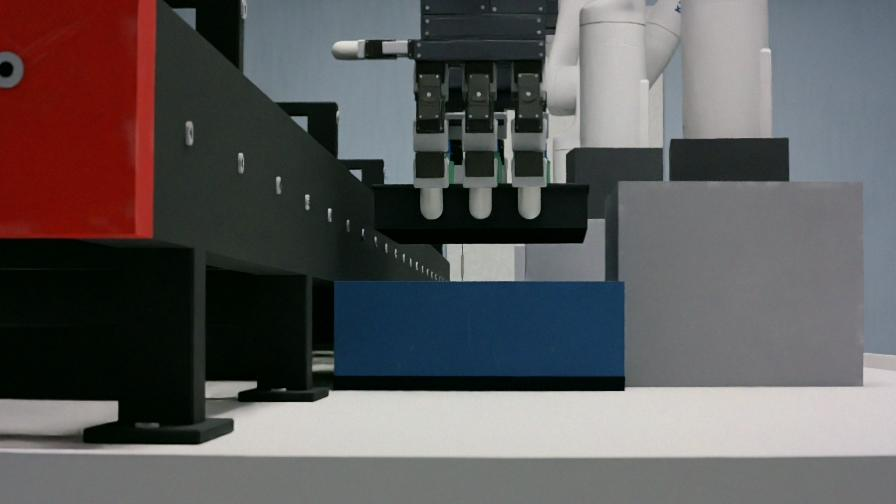

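>>> move(arm3={"joints":{"joint1_rad":-0.8366,"joint2_rad":0.689,"joint4_rad":2.2556,"joint6_rad":0.197,"joint7_rad":-2.3454},"min_time_s":2.0}, arm4={"joints":{"joint1_rad":-1.2523,"joint2_rad":1.0508,"joint4_rad":1.4107,"joint6_rad":0.6801,"joint7_rad":0.2465},"min_time_s":2.0}, cameras=["cam_stand_low"])

>>> zoom_image(camera="cam_stand_low", region=[330, 180, 640, 320])

Scene clock: 675.03 s.
Joint torques (N m): arm1=[-1.54 -4.54 -0.92 -9.26 -0.42 -0.03 0.25] | arm2=[0.29 1.06 1.86 -4.36 0.23 -0.46 0.26] | arm3=[3.44 -12.77 5.41 5.6 1.02 3.67 0.08] | arm4=[-1.6 -32.69 -1.06 -13.17 -0.98 -4.7 0.17]
Flange force (N): arm1=[-3.5 2.3 2.7] | arm2=[-6.3 5.9 -12.4] | arm3=[2.1 -16.1 7.1] | arm4=[-1.1 -5.8 10.3]
move: arm3 done; arm4 done
Joint velocities: within noise
arm1, arm2: as last shown
arm3.joint_positions: joint1_rad=-0.837 joint2_rad=+0.689 joint3_rad=+0.000 joint4_rad=+2.256 joint5_rad=+0.000 joint6_rad=+0.197 joint7_rad=-2.345 hand_index_mcp=+1.001 hand_index_abd=+0.006 hand_index_pip=+0.221 hand_index_dip=+0.676 hand_middle_mcp=+1.001 hand_middle_abd=+0.003 hand_middle_pip=+0.222 hand_middle_dip=+0.669 hand_ring_mcp=+1.001 hand_ring_abd=+0.002 hand_ring_pip=+0.213 hand_ring_dip=+0.673 hand_thumb_cmc=-0.568 hand_thumb_axl=+0.677 hand_thumb_mcp=+0.224 hand_thumb_ipl=+0.168 hand_current_limit=+0.750 hand_speed=-0.900
arm3.joint_status: all done
arm3.hand_state: goal,goal,blocked,blocked,goal,goal,blocked,blocked,goal,goal,blocked,blocked,goal,goal,goal,goal
arm3.index_mcp_current_ma: 4
arm3.index_abd_current_ma: 16
arm3.index_pip_current_ma: 435
arm3.index_dip_current_ma: 223
arm3.middle_mcp_current_ma: 3
arm3.middle_abd_current_ma: 8
arm3.middle_pip_current_ma: 440
arm3.middle_dip_current_ma: 187
arm3.ring_mcp_current_ma: 2
arm3.ring_abd_current_ma: 7
arm3.ring_pip_current_ma: 397
arm3.ring_dip_current_ma: 207
arm3.thumb_cmc_current_ma: 8
arm3.thumb_axl_current_ma: -2
arm3.thumb_mcp_current_ma: -10
arm3.thumb_ipl_current_ma: -1
arm3.hand_goal_index_mcp: 1.000
arm3.hand_goal_index_abd: 0.000
arm3.hand_goal_index_pip: 0.124
arm3.hand_goal_index_dip: 0.624
arm3.hand_goal_middle_mcp: 1.000
arm3.hand_goal_middle_abd: 0.000
arm3.hand_goal_middle_pip: 0.124
arm3.hand_goal_middle_dip: 0.624
arm3.hand_goal_ring_mcp: 1.000
arm3.hand_goal_ring_abd: 0.000
arm3.hand_goal_ring_pip: 0.124
arm3.hand_goal_ring_dip: 0.624
arm3.hand_goal_thumb_cmc: -0.570
arm3.hand_goal_thumb_axl: 0.678
arm3.hand_goal_thumb_mcp: 0.226
arm3.hand_goal_thumb_ipl: 0.168
arm3.hand: x=+0.1612 y=+2.0236 z=+0.9688 quat_wxyz=(+0.000, +1.000, +0.000, -0.004) (m; scene frame)
arm4.joint_positions: joint1_rad=-1.252 joint2_rad=+1.051 joint3_rad=+0.000 joint4_rad=+1.411 joint5_rad=+0.000 joint6_rad=+0.680 joint7_rad=+0.246 hand_index_mcp=+1.001 hand_index_abd=+0.001 hand_index_pip=+0.237 hand_index_dip=+0.686 hand_middle_mcp=+1.001 hand_middle_abd=+0.001 hand_middle_pip=+0.235 hand_middle_dip=+0.677 hand_ring_mcp=+1.001 hand_ring_abd=+0.003 hand_ring_pip=+0.224 hand_ring_dip=+0.677 hand_thumb_cmc=+0.714 hand_thumb_axl=+0.677 hand_thumb_mcp=+0.224 hand_thumb_ipl=+0.168 hand_current_limit=+0.750 hand_speed=-0.900
arm4.joint_status: all done
arm4.hand_state: goal,goal,blocked,blocked,goal,goal,blocked,blocked,goal,goal,blocked,blocked,goal,goal,goal,goal
arm4.index_mcp_current_ma: 0
arm4.index_abd_current_ma: 0
arm4.index_pip_current_ma: 237
arm4.index_dip_current_ma: 83
arm4.middle_mcp_current_ma: 0
arm4.middle_abd_current_ma: 0
arm4.middle_pip_current_ma: 231
arm4.middle_dip_current_ma: 62
arm4.ring_mcp_current_ma: 0
arm4.ring_abd_current_ma: 0
arm4.ring_pip_current_ma: 191
arm4.ring_dip_current_ma: 63
arm4.thumb_cmc_current_ma: 0
arm4.thumb_axl_current_ma: 0
arm4.thumb_mcp_current_ma: 0
arm4.thumb_ipl_current_ma: 0
arm4.hand_goal_index_mcp: 1.000
arm4.hand_goal_index_abd: 0.000
arm4.hand_goal_index_pip: 0.124
arm4.hand_goal_index_dip: 0.624
arm4.hand_goal_middle_mcp: 1.000
arm4.hand_goal_middle_abd: 0.000
arm4.hand_goal_middle_pip: 0.124
arm4.hand_goal_middle_dip: 0.624
arm4.hand_goal_ring_mcp: 1.000
arm4.hand_goal_ring_abd: 0.000
arm4.hand_goal_ring_pip: 0.124
arm4.hand_goal_ring_dip: 0.624
arm4.hand_goal_thumb_cmc: 0.714
arm4.hand_goal_thumb_axl: 0.678
arm4.hand_goal_thumb_mcp: 0.226
arm4.hand_goal_thumb_ipl: 0.168
arm4.hand: x=+0.2066 y=+1.8749 z=+0.9597 quat_wxyz=(-0.002, +0.000, +1.000, -0.007) (m; scene frame)
pictures: cam_stand_low

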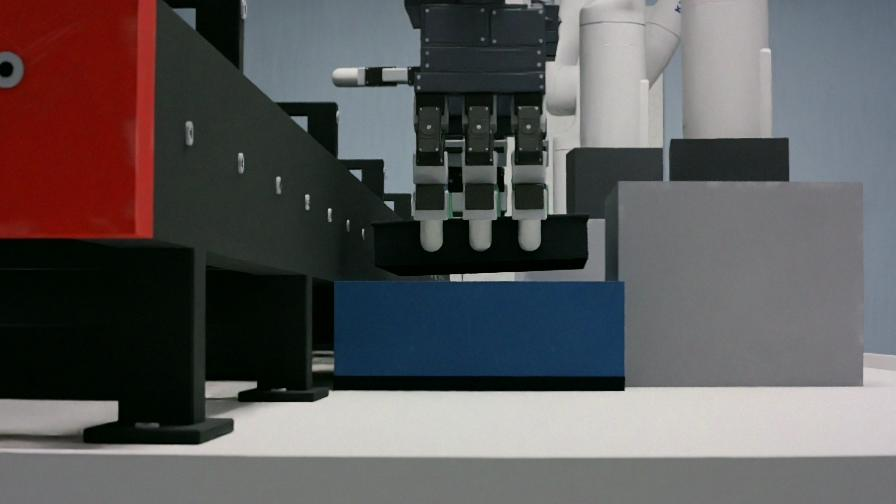

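Scaled by 1.626 from the camera's 896x504 image, which has a finer 1280x720 frame.

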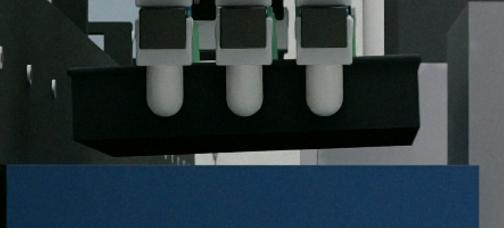

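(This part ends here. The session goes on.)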